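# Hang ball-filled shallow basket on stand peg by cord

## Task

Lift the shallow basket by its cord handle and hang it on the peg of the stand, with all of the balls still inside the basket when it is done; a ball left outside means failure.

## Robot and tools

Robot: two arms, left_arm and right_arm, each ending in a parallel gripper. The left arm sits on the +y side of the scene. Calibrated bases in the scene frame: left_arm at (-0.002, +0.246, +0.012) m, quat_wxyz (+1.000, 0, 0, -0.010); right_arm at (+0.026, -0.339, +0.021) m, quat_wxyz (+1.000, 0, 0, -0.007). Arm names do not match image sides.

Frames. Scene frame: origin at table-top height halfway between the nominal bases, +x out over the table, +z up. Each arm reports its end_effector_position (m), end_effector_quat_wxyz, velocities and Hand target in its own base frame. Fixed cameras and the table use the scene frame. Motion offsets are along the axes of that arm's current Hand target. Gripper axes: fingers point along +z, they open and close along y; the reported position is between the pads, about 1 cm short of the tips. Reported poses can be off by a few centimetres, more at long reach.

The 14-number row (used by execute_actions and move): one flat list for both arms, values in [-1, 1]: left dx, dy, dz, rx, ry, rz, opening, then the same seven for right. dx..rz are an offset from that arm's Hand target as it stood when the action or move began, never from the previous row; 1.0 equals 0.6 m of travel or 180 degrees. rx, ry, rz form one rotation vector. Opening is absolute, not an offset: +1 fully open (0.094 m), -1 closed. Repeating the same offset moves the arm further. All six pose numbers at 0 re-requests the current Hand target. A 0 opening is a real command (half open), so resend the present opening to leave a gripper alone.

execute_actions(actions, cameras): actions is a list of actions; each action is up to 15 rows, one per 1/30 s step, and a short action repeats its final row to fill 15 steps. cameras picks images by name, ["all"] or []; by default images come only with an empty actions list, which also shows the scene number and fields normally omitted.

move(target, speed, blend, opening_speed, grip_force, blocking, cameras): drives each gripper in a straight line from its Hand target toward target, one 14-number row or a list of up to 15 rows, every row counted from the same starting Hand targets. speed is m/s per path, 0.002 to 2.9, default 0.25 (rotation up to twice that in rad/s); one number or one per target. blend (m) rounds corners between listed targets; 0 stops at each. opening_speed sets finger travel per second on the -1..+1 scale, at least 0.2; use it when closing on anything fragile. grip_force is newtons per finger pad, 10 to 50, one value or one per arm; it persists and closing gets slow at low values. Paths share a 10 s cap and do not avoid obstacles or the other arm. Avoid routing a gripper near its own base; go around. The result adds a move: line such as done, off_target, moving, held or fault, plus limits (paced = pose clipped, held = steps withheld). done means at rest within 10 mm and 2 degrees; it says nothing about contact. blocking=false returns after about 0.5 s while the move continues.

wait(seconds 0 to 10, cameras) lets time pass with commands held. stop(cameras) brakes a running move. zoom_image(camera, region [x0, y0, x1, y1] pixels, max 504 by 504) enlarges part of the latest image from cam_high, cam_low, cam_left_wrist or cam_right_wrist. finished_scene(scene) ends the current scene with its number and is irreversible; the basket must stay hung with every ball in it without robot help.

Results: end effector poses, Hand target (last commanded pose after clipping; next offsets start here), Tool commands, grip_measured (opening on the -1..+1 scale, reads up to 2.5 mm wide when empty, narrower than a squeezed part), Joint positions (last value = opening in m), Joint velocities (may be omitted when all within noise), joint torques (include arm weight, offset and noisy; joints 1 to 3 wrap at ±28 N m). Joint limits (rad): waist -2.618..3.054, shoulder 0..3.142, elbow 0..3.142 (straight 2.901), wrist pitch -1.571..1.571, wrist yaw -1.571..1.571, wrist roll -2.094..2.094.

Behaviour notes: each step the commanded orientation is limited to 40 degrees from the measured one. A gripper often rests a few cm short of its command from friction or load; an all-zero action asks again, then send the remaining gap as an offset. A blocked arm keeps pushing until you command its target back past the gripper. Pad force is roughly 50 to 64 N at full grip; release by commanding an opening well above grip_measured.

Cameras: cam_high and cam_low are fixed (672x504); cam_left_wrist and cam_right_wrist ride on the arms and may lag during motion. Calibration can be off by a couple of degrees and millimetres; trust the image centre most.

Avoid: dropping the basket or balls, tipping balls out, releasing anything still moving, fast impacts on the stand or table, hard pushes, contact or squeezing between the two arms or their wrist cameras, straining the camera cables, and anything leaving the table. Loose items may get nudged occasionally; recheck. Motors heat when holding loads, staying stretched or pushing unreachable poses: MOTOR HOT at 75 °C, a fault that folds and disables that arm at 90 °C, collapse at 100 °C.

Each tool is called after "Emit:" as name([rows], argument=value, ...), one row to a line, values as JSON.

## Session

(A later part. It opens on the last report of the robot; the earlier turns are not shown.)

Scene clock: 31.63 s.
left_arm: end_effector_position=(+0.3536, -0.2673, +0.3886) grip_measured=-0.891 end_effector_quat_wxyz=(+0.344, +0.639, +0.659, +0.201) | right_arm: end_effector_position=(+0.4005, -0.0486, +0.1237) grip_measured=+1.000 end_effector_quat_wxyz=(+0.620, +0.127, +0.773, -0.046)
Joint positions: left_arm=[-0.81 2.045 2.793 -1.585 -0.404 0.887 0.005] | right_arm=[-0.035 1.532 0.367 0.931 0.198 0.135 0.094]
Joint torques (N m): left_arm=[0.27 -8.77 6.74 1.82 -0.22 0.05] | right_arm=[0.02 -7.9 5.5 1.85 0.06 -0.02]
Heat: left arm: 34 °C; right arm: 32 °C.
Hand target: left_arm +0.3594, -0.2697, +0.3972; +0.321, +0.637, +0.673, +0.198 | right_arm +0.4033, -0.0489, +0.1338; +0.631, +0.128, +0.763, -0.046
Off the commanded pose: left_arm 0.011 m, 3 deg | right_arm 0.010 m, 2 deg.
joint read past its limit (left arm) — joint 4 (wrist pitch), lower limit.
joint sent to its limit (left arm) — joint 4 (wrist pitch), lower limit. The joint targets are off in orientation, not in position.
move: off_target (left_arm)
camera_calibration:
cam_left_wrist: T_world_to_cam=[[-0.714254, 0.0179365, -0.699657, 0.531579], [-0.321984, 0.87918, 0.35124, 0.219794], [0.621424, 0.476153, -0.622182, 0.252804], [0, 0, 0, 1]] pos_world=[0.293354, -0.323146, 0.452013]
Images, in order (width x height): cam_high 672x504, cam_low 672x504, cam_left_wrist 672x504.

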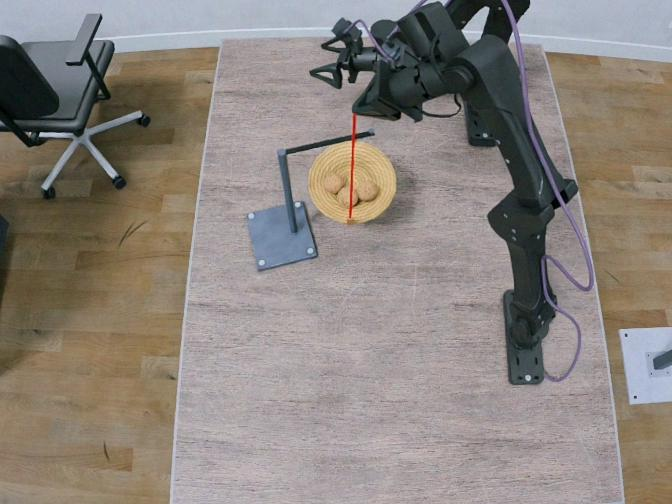

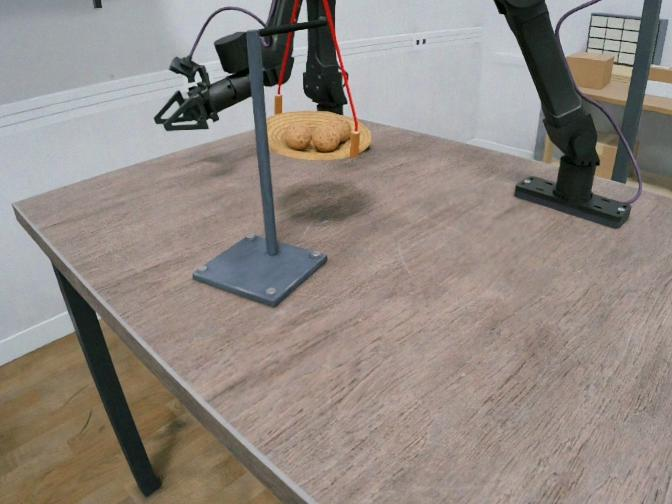

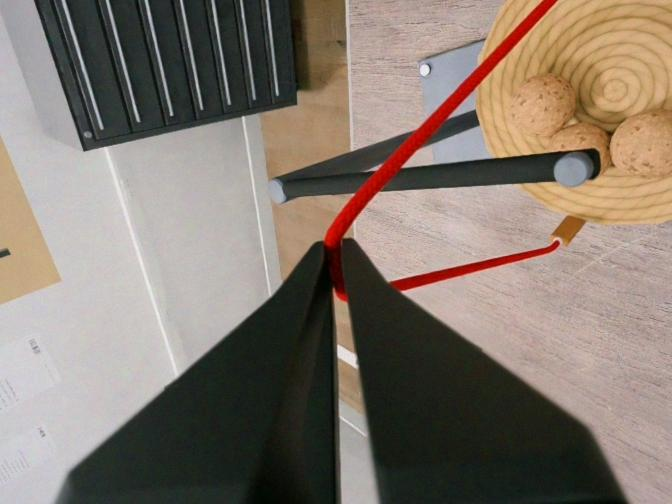

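Emit:
move(target=[-0.0135,-0.079,0.092,0.03,0,0,-1,0,0,0,0,0,0,1], speed=0.04, cameras=["cam_left_wrist","cam_low","cam_high"])

Emit:
zoom_image(camera="cam_high", region=[260, 60, 460, 260])

Emit:
zoom_image(camera="cam_low", region=[220, 0, 420, 200])

Scene clock: 34.57 s.
left_arm: end_effector_position=(+0.3577, -0.2860, +0.3239) grip_measured=-0.891 end_effector_quat_wxyz=(+0.275, +0.661, +0.678, +0.168) | right_arm: end_effector_position=(+0.4005, -0.0486, +0.1237) grip_measured=+1.000 end_effector_quat_wxyz=(+0.620, +0.127, +0.773, -0.046)
Joint positions: left_arm=[-0.81 2.045 2.559 -1.515 -0.345 0.836 0.005] | right_arm=[-0.035 1.532 0.367 0.931 0.198 0.135 0.094]
Joint torques (N m): left_arm=[-0.01 -10.78 4.21 1.78 -0.14 -0.14] | right_arm=[-0.09 -7.66 5.41 1.81 0.04 -0.05]
Heat: left arm: 34 °C; right arm: 32 °C.
Hand target: left_arm +0.3624, -0.2908, +0.3271; +0.290, +0.651, +0.681, +0.166 | right_arm +0.4033, -0.0489, +0.1338; +0.631, +0.128, +0.763, -0.046
Off the commanded pose: left_arm 0.007 m, 2 deg | right_arm 0.010 m, 2 deg.
move: done
camera_calibration:
cam_left_wrist: T_world_to_cam=[[-0.813781, 0.0507151, -0.578955, 0.495441], [-0.261487, 0.857705, 0.44268, 0.202979], [0.519023, 0.511634, -0.684723, 0.285974], [0, 0, 0, 1]] pos_world=[0.307829, -0.345537, 0.392796]
Images, in order (width x height): cam_high 672x504, cam_low 672x504, cam_left_wrist 672x504.

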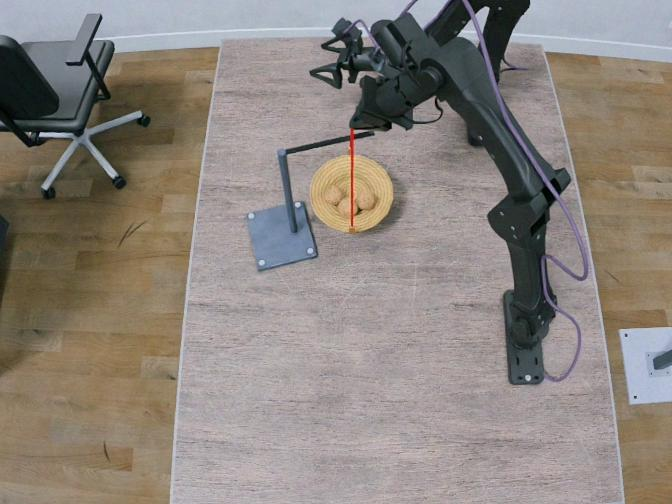

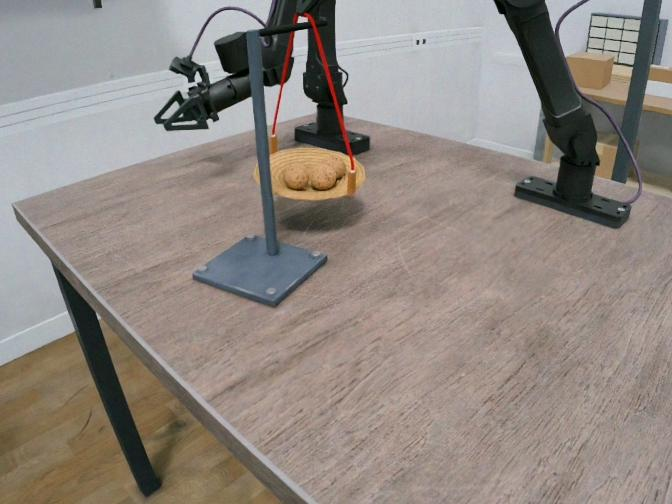

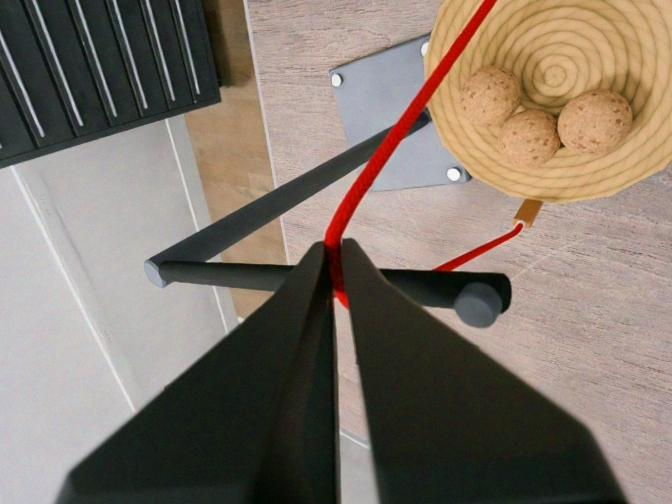

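Scaled by 2.520.

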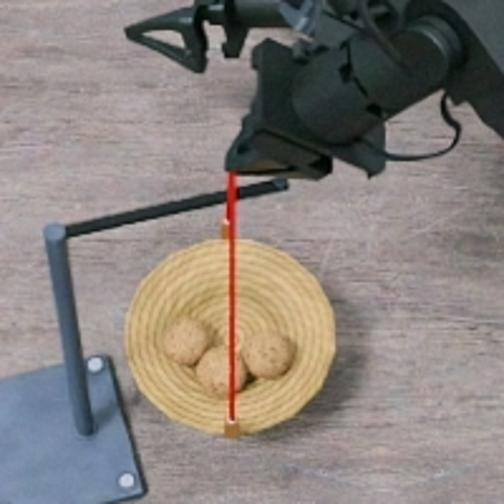

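Scaled by 2.520.

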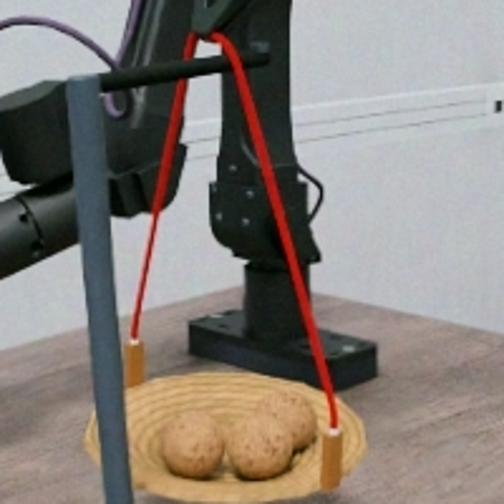

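Emit:
move(target=[0.0017,-0.0227,0.029,0,0,0,-1,0,0,0,0,0,0,1], speed=0.03, cameras=["cam_left_wrist","cam_low"])

Emit:
zoom_image(camera="cam_low", region=[240, 0, 380, 140])

Scene clock: 36.03 s.
left_arm: end_effector_position=(+0.3687, -0.2927, +0.3012) grip_measured=-0.892 end_effector_quat_wxyz=(+0.282, +0.654, +0.680, +0.177) | right_arm: end_effector_position=(+0.4005, -0.0486, +0.1237) grip_measured=+1.000 end_effector_quat_wxyz=(+0.620, +0.127, +0.773, -0.046)
Joint positions: left_arm=[-0.81 1.973 2.315 -1.326 -0.365 0.833 0.005] | right_arm=[-0.035 1.532 0.367 0.931 0.198 0.135 0.094]
Joint torques (N m): left_arm=[-0.46 -12.9 3.45 1.47 0.01 -0.15] | right_arm=[-0.03 -7.41 5.46 1.82 0.02 0.02]
Heat: left arm: 35 °C; right arm: 32 °C.
Hand target: left_arm +0.3623, -0.2938, +0.3051; +0.290, +0.651, +0.681, +0.166 | right_arm +0.4033, -0.0489, +0.1338; +0.631, +0.128, +0.763, -0.046
Off the commanded pose: left_arm 0.008 m, 2 deg | right_arm 0.010 m, 2 deg.
move: done
camera_calibration:
cam_left_wrist: T_world_to_cam=[[-0.800579, 0.0383987, -0.597996, 0.488881], [-0.283094, 0.855319, 0.43392, 0.231531], [0.528139, 0.516677, -0.67388, 0.263038], [0, 0, 0, 1]] pos_world=[0.318013, -0.352711, 0.369139]
Images, in order (width x height): cam_low 672x504, cam_left_wrist 672x504.

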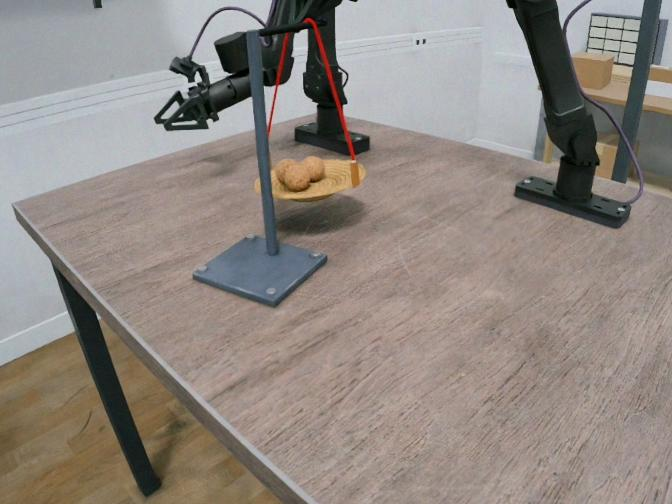

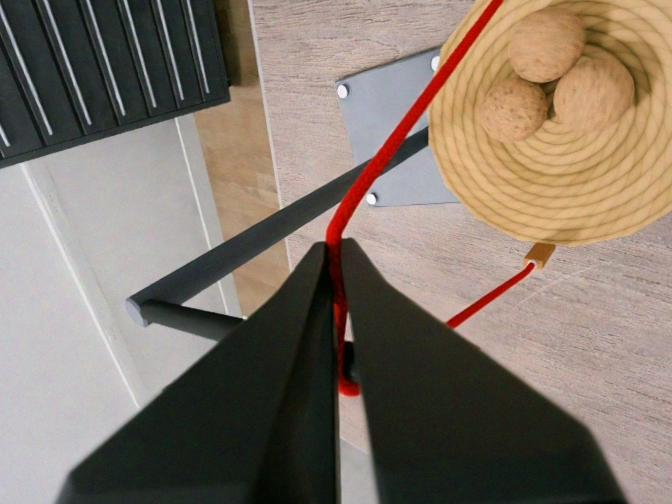

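Scaled by 3.600.

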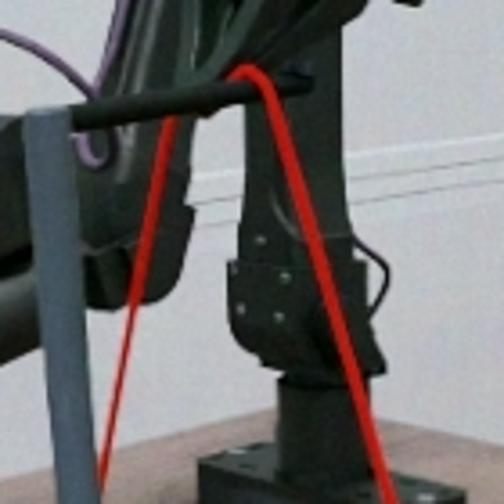

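Emit:
move(target=[0.005,0.027,-0.033,0,0,0,-1,0,0,0,0,0,0,1], speed=0.03, cameras=["cam_left_wrist","cam_low","cam_high"])

Emit:
zoom_image(camera="cam_high", region=[280, 80, 420, 220])

Emit:
zoom_image(camera="cam_low", region=[240, 0, 380, 210])

Scene clock: 38.10 s.
left_arm: end_effector_position=(+0.3563, -0.2828, +0.3225) grip_measured=-0.892 end_effector_quat_wxyz=(+0.274, +0.659, +0.681, +0.165) | right_arm: end_effector_position=(+0.4005, -0.0486, +0.1237) grip_measured=+1.000 end_effector_quat_wxyz=(+0.620, +0.127, +0.773, -0.046)
Joint positions: left_arm=[-0.805 2.016 2.507 -1.493 -0.338 0.833 0.005] | right_arm=[-0.035 1.532 0.367 0.931 0.198 0.135 0.094]
Joint torques (N m): left_arm=[0.36 -9.33 8.08 1.56 -0.18 -0.02] | right_arm=[0.16 -7.91 5.65 1.9 0.06 -0.07]
Heat: left arm: 35 °C; right arm: 32 °C.
Hand target: left_arm +0.3631, -0.2862, +0.3297; +0.290, +0.651, +0.681, +0.166 | right_arm +0.4033, -0.0489, +0.1338; +0.631, +0.128, +0.763, -0.046
Off the commanded pose: left_arm 0.010 m, 2 deg | right_arm 0.010 m, 2 deg.
move: done
camera_calibration:
cam_left_wrist: T_world_to_cam=[[-0.817083, 0.0444842, -0.574801, 0.491505], [-0.262643, 0.858826, 0.439814, 0.202174], [0.513219, 0.510333, -0.690049, 0.287511], [0, 0, 0, 1]] pos_world=[0.307144, -0.342222, 0.391995]
Images, in order (width x height): cam_high 672x504, cam_low 672x504, cam_left_wrist 672x504.

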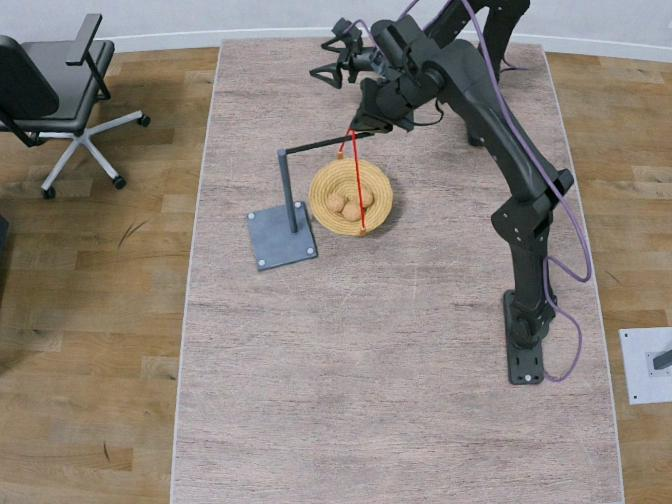

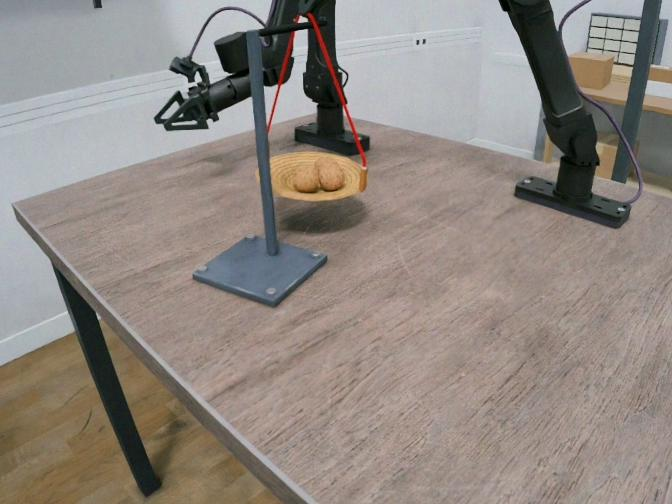

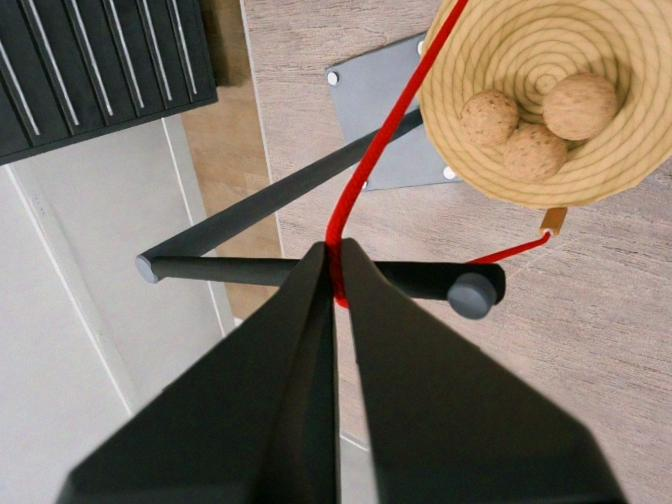

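Scaled by 3.600.

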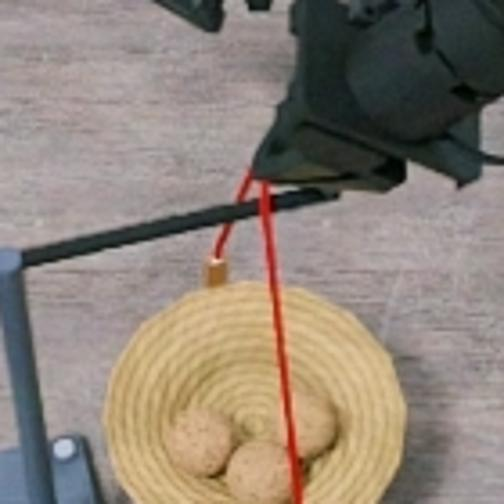

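Scaled by 2.400.

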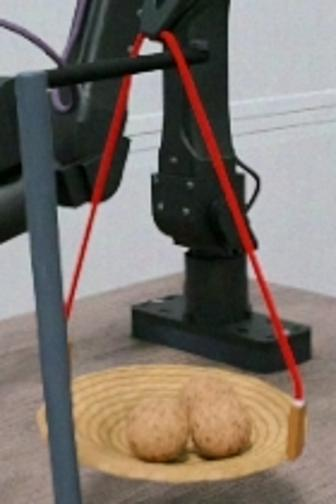

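Emit:
move(target=[-0.026,-0.0026,0.004,0,0,0,-1,0,0,0,0,0,0,1], speed=0.03, cameras=["cam_left_wrist","cam_high"])

Emit:
zoom_image(camera="cam_high", region=[280, 80, 420, 220])

Scene clock: 40.23 s.
left_arm: end_effector_position=(+0.3588, -0.2936, +0.3239) grip_measured=-0.892 end_effector_quat_wxyz=(+0.273, +0.659, +0.680, +0.167) | right_arm: end_effector_position=(+0.4005, -0.0486, +0.1237) grip_measured=+1.000 end_effector_quat_wxyz=(+0.620, +0.127, +0.773, -0.046)
Joint positions: left_arm=[-0.821 2.126 2.702 -1.586 -0.349 0.82 0.005] | right_arm=[-0.035 1.532 0.367 0.931 0.198 0.135 0.094]
Joint torques (N m): left_arm=[-0.69 -9.66 7.49 1.61 -0.22 -0.13] | right_arm=[-0.05 -7.77 5.68 1.91 -0.01 -0.02]
Heat: left arm: 35 °C; right arm: 32 °C.
Hand target: left_arm +0.3630, -0.3022, +0.3297; +0.290, +0.651, +0.681, +0.166 | right_arm +0.4033, -0.0489, +0.1338; +0.631, +0.128, +0.763, -0.046
Off the commanded pose: left_arm 0.011 m, 2 deg | right_arm 0.010 m, 2 deg.
joint read past its limit (left arm) — joint 4 (wrist pitch), lower limit.
joint sent to its limit (left arm) — joint 4 (wrist pitch), lower limit. The joint targets still meet the commanded pose.
move: off_target (left_arm)
camera_calibration:
cam_left_wrist: T_world_to_cam=[[-0.816732, 0.0466691, -0.575127, 0.495429], [-0.26273, 0.857331, 0.442669, 0.210021], [0.513734, 0.512645, -0.687948, 0.292502], [0, 0, 0, 1]] pos_world=[0.309543, -0.353128, 0.393191]
Images, in order (width x height): cam_high 672x504, cam_left_wrist 672x504.

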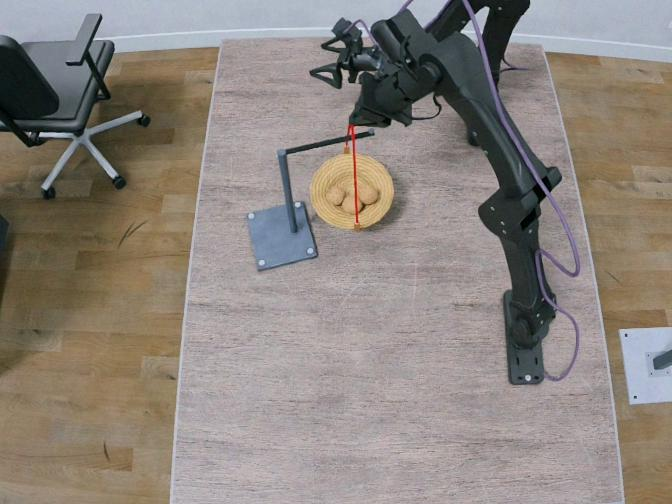

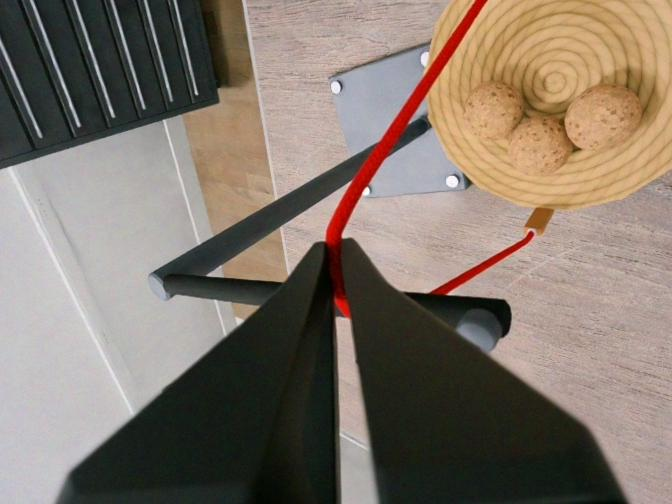

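Scaled by 3.600.

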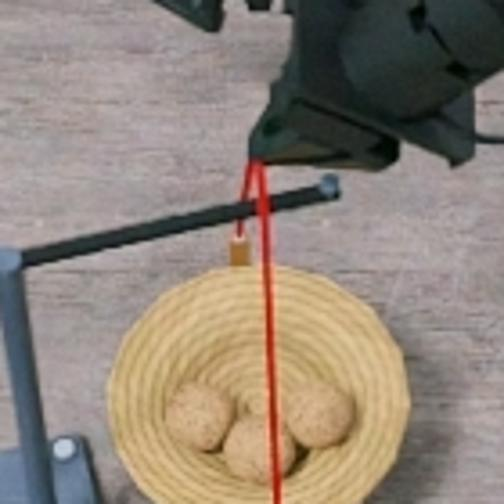

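Emit:
move(target=[0.037,0.012,-0.016,0,0,0,-1,0,0,0,0,0,0,1], speed=0.03, cameras=["cam_left_wrist","cam_high","cam_low"])

Emit:
zoom_image(camera="cam_low", region=[240, 0, 380, 140])

Scene clock: 42.90 s.
left_arm: end_effector_position=(+0.3668, -0.2861, +0.3109) grip_measured=-0.892 end_effector_quat_wxyz=(+0.256, +0.663, +0.684, +0.165) | right_arm: end_effector_position=(+0.4005, -0.0486, +0.1237) grip_measured=+1.000 end_effector_quat_wxyz=(+0.620, +0.127, +0.773, -0.046)
Joint positions: left_arm=[-0.79 2.108 2.623 -1.551 -0.33 0.84 0.005] | right_arm=[-0.035 1.532 0.367 0.931 0.198 0.135 0.094]
Joint torques (N m): left_arm=[0.49 -16.55 3.96 1.55 -0.16 0.06] | right_arm=[0.02 -7.86 5.48 1.87 0 -0.02]
Heat: left arm: 35 °C; right arm: 33 °C.
Hand target: left_arm +0.3632, -0.2781, +0.3375; +0.290, +0.651, +0.681, +0.166 | right_arm +0.4033, -0.0489, +0.1338; +0.631, +0.128, +0.763, -0.046
Off the commanded pose: left_arm 0.028 m, 4 deg | right_arm 0.010 m, 2 deg.
move: off_target (left_arm)
camera_calibration:
cam_left_wrist: T_world_to_cam=[[-0.832919, 0.0538274, -0.55077, 0.494519], [-0.254111, 0.846926, 0.467059, 0.197732], [0.491602, 0.528979, -0.691743, 0.289554], [0, 0, 0, 1]] pos_world=[0.319795, -0.347251, 0.380311]
Images, in order (width x height): cam_high 672x504, cam_low 672x504, cam_left_wrist 672x504.

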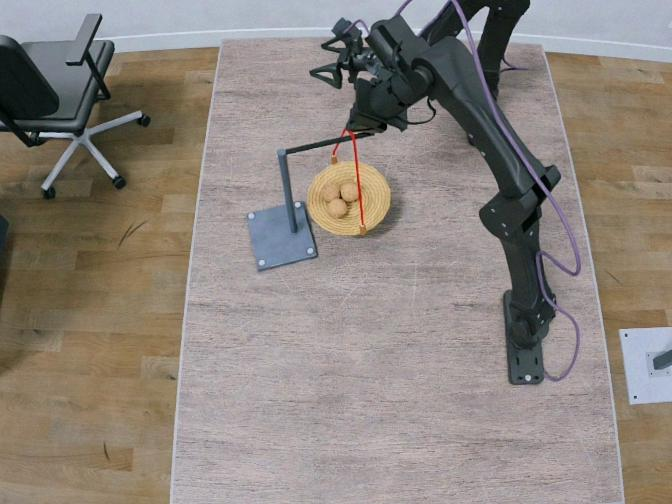

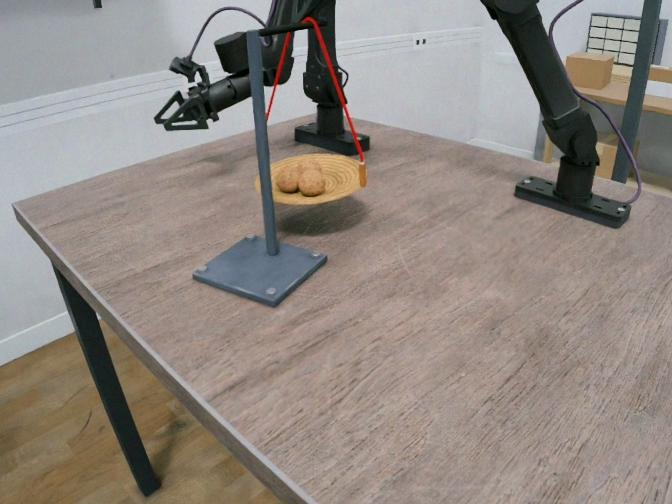

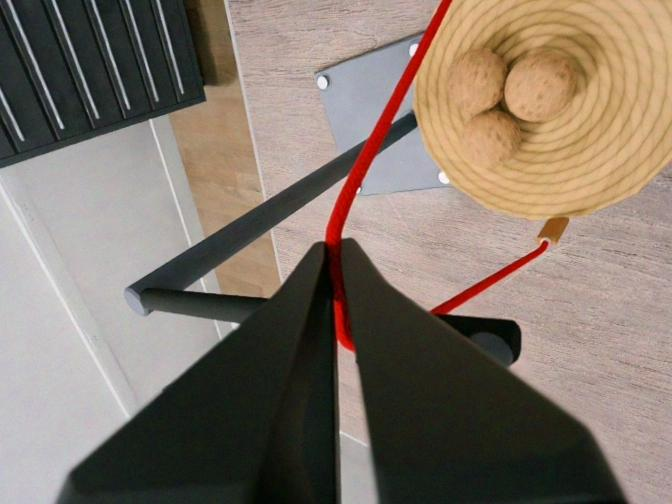

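Scaled by 3.600.

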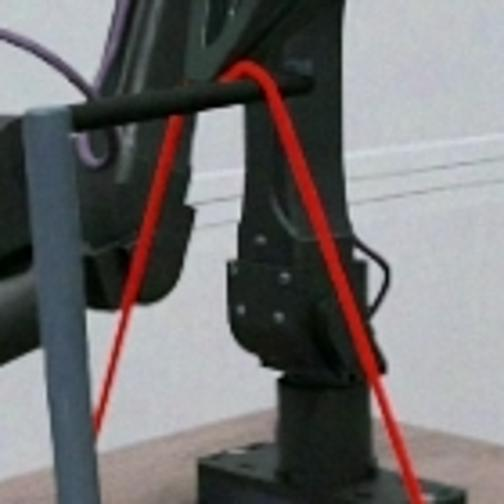

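Emit:
move(target=[0.0027,0.0365,-0.047,0,0,0,-1,0,0,0,0,0,0,1], speed=0.03, cameras=["cam_left_wrist","cam_high","cam_low"])

Emit:
zoom_image(camera="cam_low", region=[230, 0, 400, 210])

Scene clock: 44.73 s.
left_arm: end_effector_position=(+0.3670, -0.2779, +0.3328) grip_measured=-0.892 end_effector_quat_wxyz=(+0.277, +0.664, +0.674, +0.168) | right_arm: end_effector_position=(+0.4005, -0.0486, +0.1237) grip_measured=+1.000 end_effector_quat_wxyz=(+0.620, +0.127, +0.773, -0.046)
Joint positions: left_arm=[-0.774 2.108 2.71 -1.586 -0.322 0.88 0.005] | right_arm=[-0.035 1.532 0.367 0.931 0.198 0.135 0.094]
Joint torques (N m): left_arm=[0.4 -15.99 7.45 1.65 -0.17 0.06] | right_arm=[0.12 -7.72 5.57 1.83 0.08 -0.04]
Heat: left arm: 35 °C; right arm: 33 °C.
Hand target: left_arm +0.3633, -0.2701, +0.3724; +0.290, +0.651, +0.681, +0.166 | right_arm +0.4033, -0.0489, +0.1338; +0.631, +0.128, +0.763, -0.046
Off the commanded pose: left_arm 0.041 m, 2 deg | right_arm 0.010 m, 2 deg.
joint read past its limit (left arm) — joint 4 (wrist pitch), lower limit.
joint sent to its limit (left arm) — joint 4 (wrist pitch), lower limit. The joint targets are off in orientation, not in position.
move: off_target (left_arm)
camera_calibration:
cam_left_wrist: T_world_to_cam=[[-0.81017, 0.0601947, -0.583097, 0.510483], [-0.253534, 0.860882, 0.441138, 0.19293], [0.528532, 0.505231, -0.682199, 0.276976], [0, 0, 0, 1]] pos_world=[0.316101, -0.336756, 0.401505]
Images, in order (width x height): cam_high 672x504, cam_low 672x504, cam_left_wrist 672x504.

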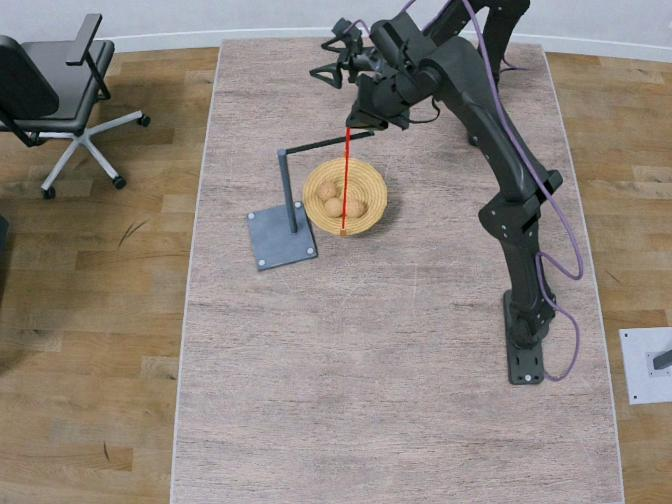

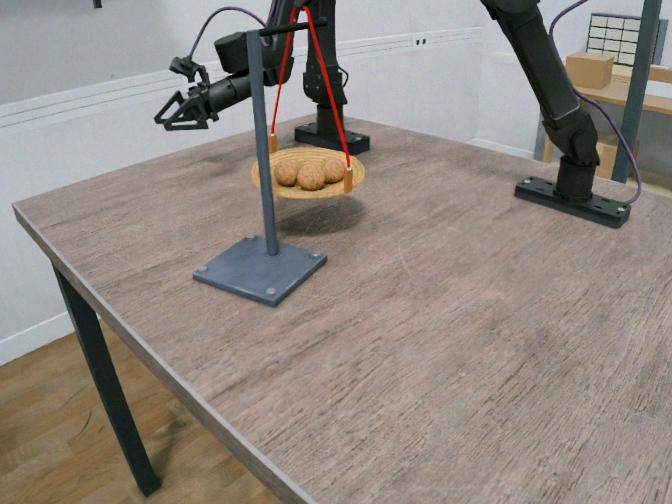

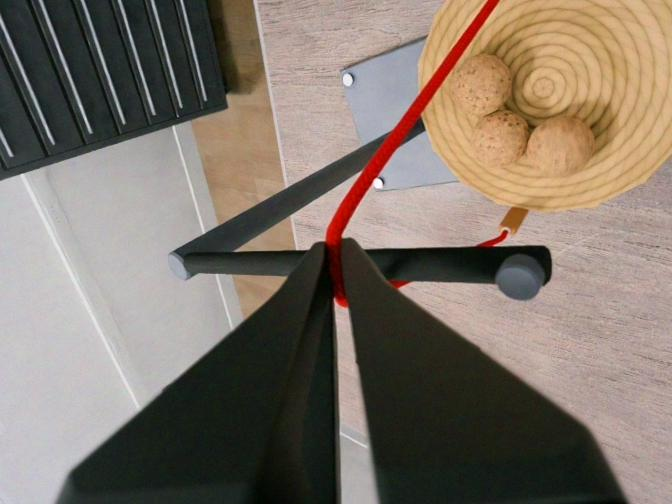

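Scaled by 2.400.

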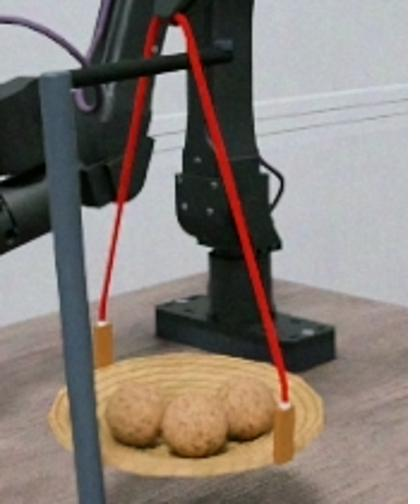

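Emit:
move(target=[0.033,-0.0075,-0.013,0,0,0,-1,0,0,0,0,0,0,1], speed=0.03, cameras=["cam_left_wrist","cam_low"])

Emit:
zoom_image(camera="cam_low", region=[230, 0, 400, 210])

Scene clock: 46.83 s.
left_arm: end_effector_position=(+0.3624, -0.2595, +0.3428) grip_measured=-0.892 end_effector_quat_wxyz=(+0.279, +0.660, +0.677, +0.167) | right_arm: end_effector_position=(+0.4005, -0.0486, +0.1237) grip_measured=+1.000 end_effector_quat_wxyz=(+0.620, +0.127, +0.773, -0.046)
Joint positions: left_arm=[-0.746 2.043 2.654 -1.586 -0.306 0.895 0.005] | right_arm=[-0.035 1.532 0.367 0.931 0.198 0.135 0.094]
Joint torques (N m): left_arm=[0.36 -16.03 3.92 1.67 -0.16 0.06] | right_arm=[-0.06 -7.79 5.42 1.9 0.08 -0.02]
Heat: left arm: 36 °C; right arm: 33 °C.
Hand target: left_arm +0.3553, -0.2498, +0.3721; +0.290, +0.651, +0.681, +0.166 | right_arm +0.4033, -0.0489, +0.1338; +0.631, +0.128, +0.763, -0.046
Off the commanded pose: left_arm 0.032 m, 2 deg | right_arm 0.010 m, 2 deg.
joint read past its limit (left arm) — joint 4 (wrist pitch), lower limit.
joint sent to its limit (left arm) — joint 4 (wrist pitch), lower limit. The joint targets are off in orientation, not in position.
move: off_target (left_arm)
camera_calibration:
cam_left_wrist: T_world_to_cam=[[-0.811232, 0.0495341, -0.582622, 0.508935], [-0.260159, 0.861771, 0.435508, 0.176067], [0.52366, 0.504873, -0.68621, 0.280055], [0, 0, 0, 1]] pos_world=[0.312017, -0.318331, 0.412014]
Images, in order (width x height): cam_low 672x504, cam_left_wrist 672x504.

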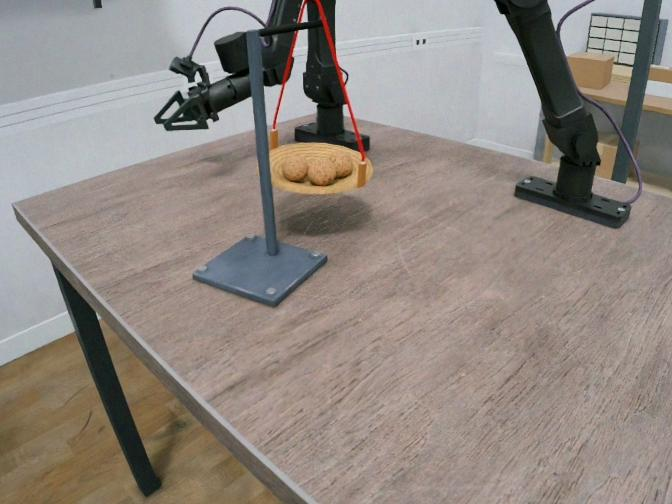

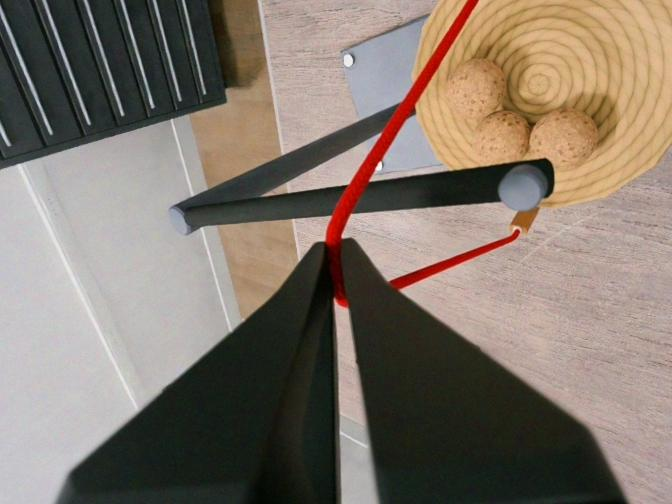

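Scaled by 2.400.

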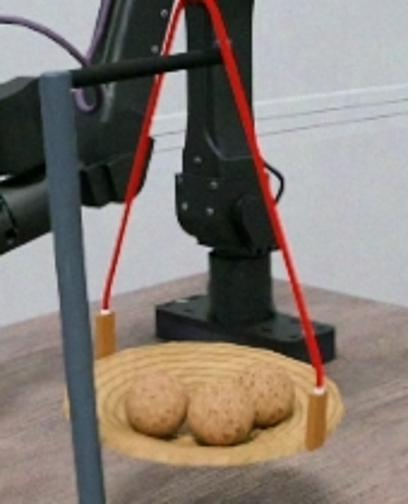

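Emit:
move(target=[0.0215,-0.051,0.0733,0,0,0,-1,0,0,0,0,0,0,1], speed=0.03, cameras=["cam_left_wrist","cam_low","cam_high"])

Emit:
zoom_image(camera="cam_low", region=[230, 0, 400, 210])

Scene clock: 49.43 s.
left_arm: end_effector_position=(+0.3595, -0.2524, +0.3093) grip_measured=-0.892 end_effector_quat_wxyz=(+0.279, +0.658, +0.680, +0.166) | right_arm: end_effector_position=(+0.4005, -0.0486, +0.1237) grip_measured=+1.000 end_effector_quat_wxyz=(+0.620, +0.127, +0.773, -0.046)
Joint positions: left_arm=[-0.736 1.828 2.157 -1.302 -0.301 0.895 0.005] | right_arm=[-0.035 1.532 0.367 0.931 0.198 0.135 0.094]
Joint torques (N m): left_arm=[0.65 -11.99 3.85 1.56 -0.1 -0.02] | right_arm=[0.09 -7.66 5.38 1.85 0.09 0]
Heat: left arm: 36 °C; right arm: 33 °C.
Hand target: left_arm +0.3582, -0.2468, +0.3172; +0.290, +0.651, +0.681, +0.166 | right_arm +0.4033, -0.0489, +0.1338; +0.631, +0.128, +0.763, -0.046
Off the commanded pose: left_arm 0.010 m, 2 deg | right_arm 0.010 m, 2 deg.
move: done
camera_calibration:
cam_left_wrist: T_world_to_cam=[[-0.812374, 0.0416287, -0.581649, 0.484912], [-0.265612, 0.861555, 0.432635, 0.186506], [0.519133, 0.505954, -0.688848, 0.257617], [0, 0, 0, 1]] pos_world=[0.30973, -0.311214, 0.378818]
Images, in order (width x height): cam_high 672x504, cam_low 672x504, cam_left_wrist 672x504.

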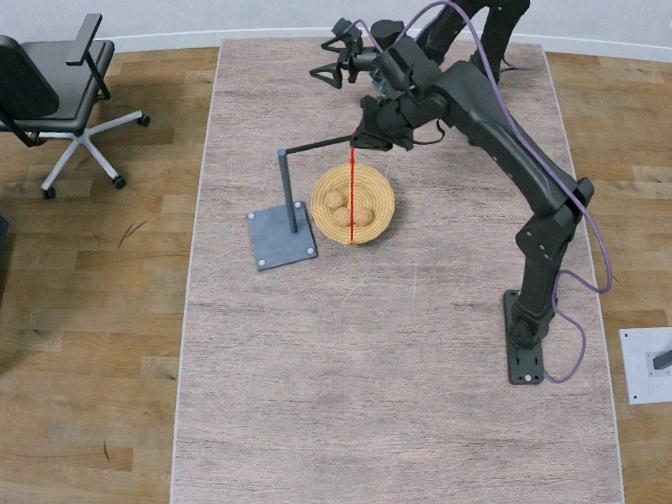

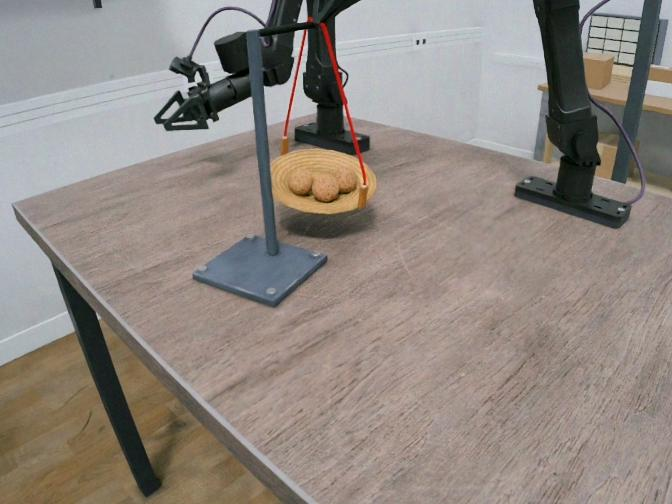

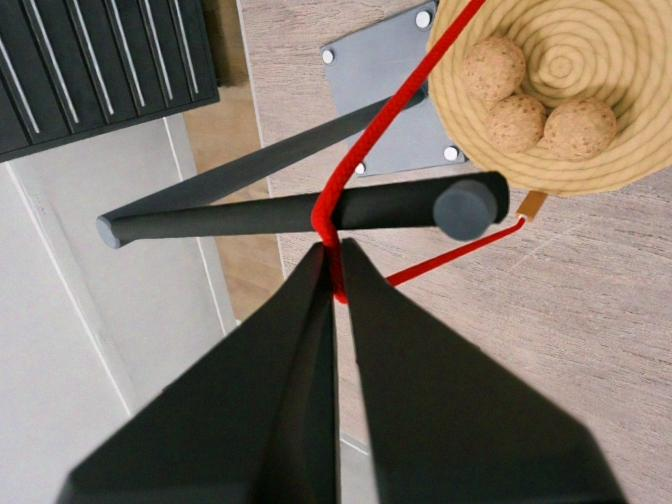

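Scaled by 2.400.

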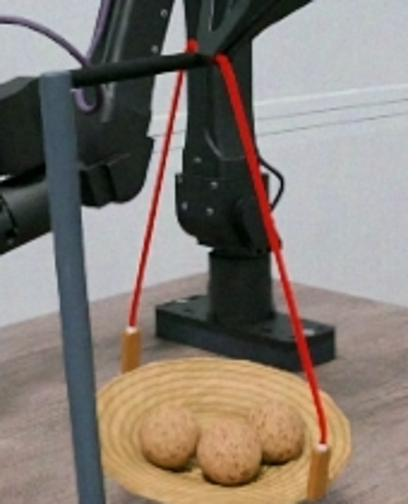

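Emit:
move([
  [-0.022,0.0185,-0.023,0,0,0,-1,0,0,0,0,0,0,1],
  [-0.017,0.0004,0,0,0,0,-1,0,0,0,0,0,0,1],
], speed=0.03, cameras=["cam_left_wrist","cam_low"])

Emit:
zoom_image(camera="cam_low", region=[230, 0, 400, 210])

Scene clock: 51.93 s.
left_arm: end_effector_position=(+0.3597, -0.2545, +0.3073) grip_measured=-0.892 end_effector_quat_wxyz=(+0.265, +0.660, +0.682, +0.168) | right_arm: end_effector_position=(+0.4005, -0.0486, +0.1237) grip_measured=+1.000 end_effector_quat_wxyz=(+0.620, +0.127, +0.773, -0.046)
Joint positions: left_arm=[-0.744 1.869 2.22 -1.354 -0.31 0.886 0.005] | right_arm=[-0.035 1.532 0.367 0.931 0.198 0.135 0.094]
Joint torques (N m): left_arm=[-0.49 -12.37 3.9 1.76 -0.14 -0.11] | right_arm=[-0.01 -7.87 5.34 1.83 0.08 -0.04]
Heat: left arm: 36 °C; right arm: 33 °C.
Hand target: left_arm +0.3582, -0.2568, +0.3191; +0.290, +0.651, +0.681, +0.166 | right_arm +0.4033, -0.0489, +0.1338; +0.631, +0.128, +0.763, -0.046
Off the commanded pose: left_arm 0.012 m, 3 deg | right_arm 0.010 m, 2 deg.
move: off_target (left_arm)
camera_calibration:
cam_left_wrist: T_world_to_cam=[[-0.822948, 0.0496393, -0.565943, 0.484934], [-0.261811, 0.850952, 0.455342, 0.178272], [0.504193, 0.522893, -0.687293, 0.266529], [0, 0, 0, 1]] pos_world=[0.311367, -0.315139, 0.376454]
Images, in order (width x height): cam_low 672x504, cam_left_wrist 672x504.

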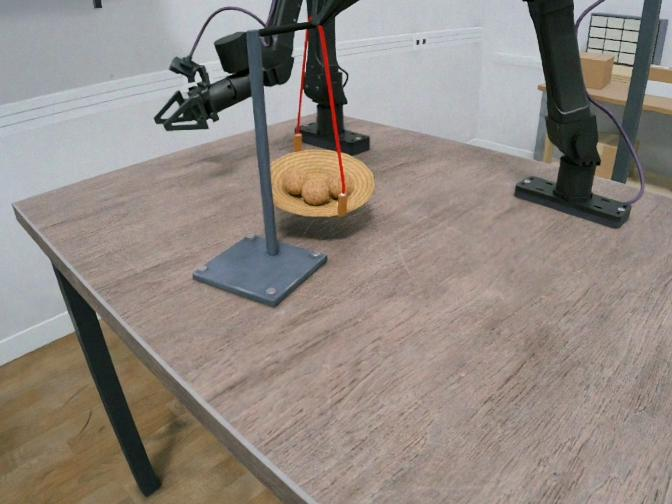

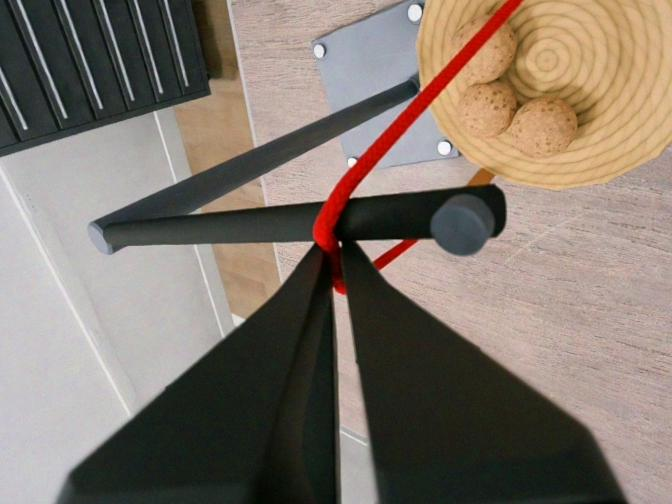

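Scaled by 2.400.

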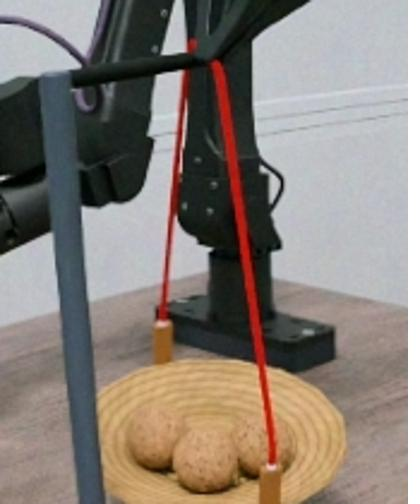

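Emit:
move(target=[-0.039,0.042,-0.063,0,0,0,-1,0,0,0,0,0,0,1], speed=0.03, cameras=["cam_left_wrist","cam_low"])

Emit:
zoom_image(camera="cam_low", region=[230, 0, 400, 210])

Scene clock: 54.37 s.
left_arm: end_effector_position=(+0.3493, -0.2668, +0.3603) grip_measured=-0.892 end_effector_quat_wxyz=(+0.305, +0.656, +0.671, +0.164) | right_arm: end_effector_position=(+0.4005, -0.0486, +0.1237) grip_measured=+1.000 end_effector_quat_wxyz=(+0.620, +0.127, +0.773, -0.046)
Joint positions: left_arm=[-0.784 2.014 2.668 -1.583 -0.32 0.871 0.005] | right_arm=[-0.035 1.532 0.367 0.931 0.198 0.135 0.094]
Joint torques (N m): left_arm=[-0.42 -8.62 7.17 1.7 -0.32 -0.06] | right_arm=[-0.06 -7.79 5.82 1.91 -0.03 -0.01]
Heat: left arm: 36 °C; right arm: 33 °C.
Hand target: left_arm +0.3547, -0.2717, +0.3678; +0.290, +0.651, +0.681, +0.166 | right_arm +0.4033, -0.0489, +0.1338; +0.631, +0.128, +0.763, -0.046
Off the commanded pose: left_arm 0.010 m, 2 deg | right_arm 0.010 m, 2 deg.
joint read past its limit (left arm) — joint 4 (wrist pitch), lower limit.
joint sent to its limit (left arm) — joint 4 (wrist pitch), lower limit. The joint targets are off in orientation, not in position.
move: done
camera_calibration:
cam_left_wrist: T_world_to_cam=[[-0.788346, 0.0355903, -0.614202, 0.50856], [-0.265819, 0.880629, 0.392215, 0.193965], [0.554843, 0.472468, -0.684779, 0.282503], [0, 0, 0, 1]] pos_world=[0.295736, -0.322385, 0.429735]
Images, in order (width x height): cam_low 672x504, cam_left_wrist 672x504.

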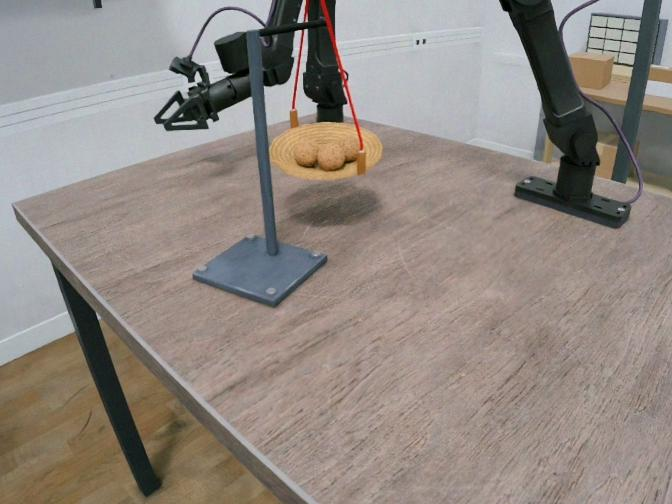

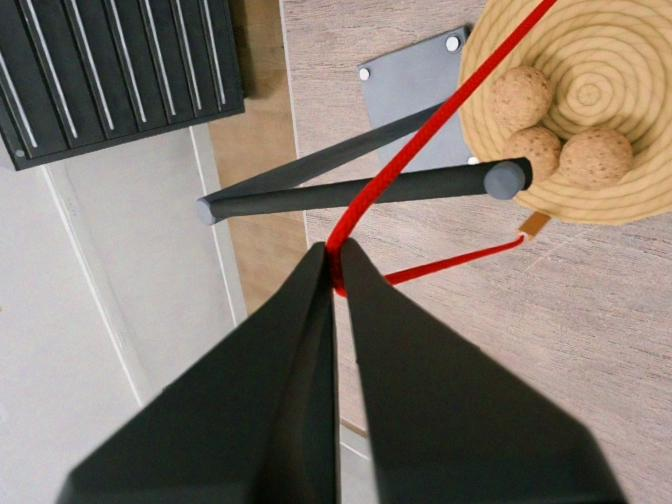

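Scaled by 2.400.

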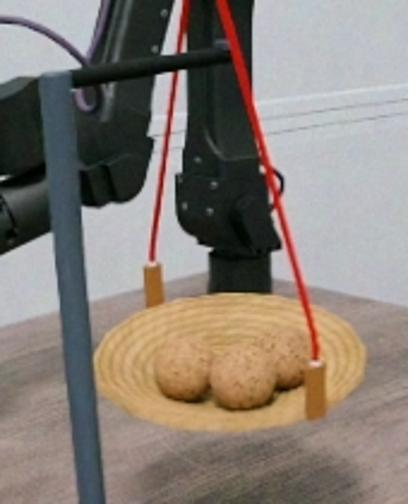

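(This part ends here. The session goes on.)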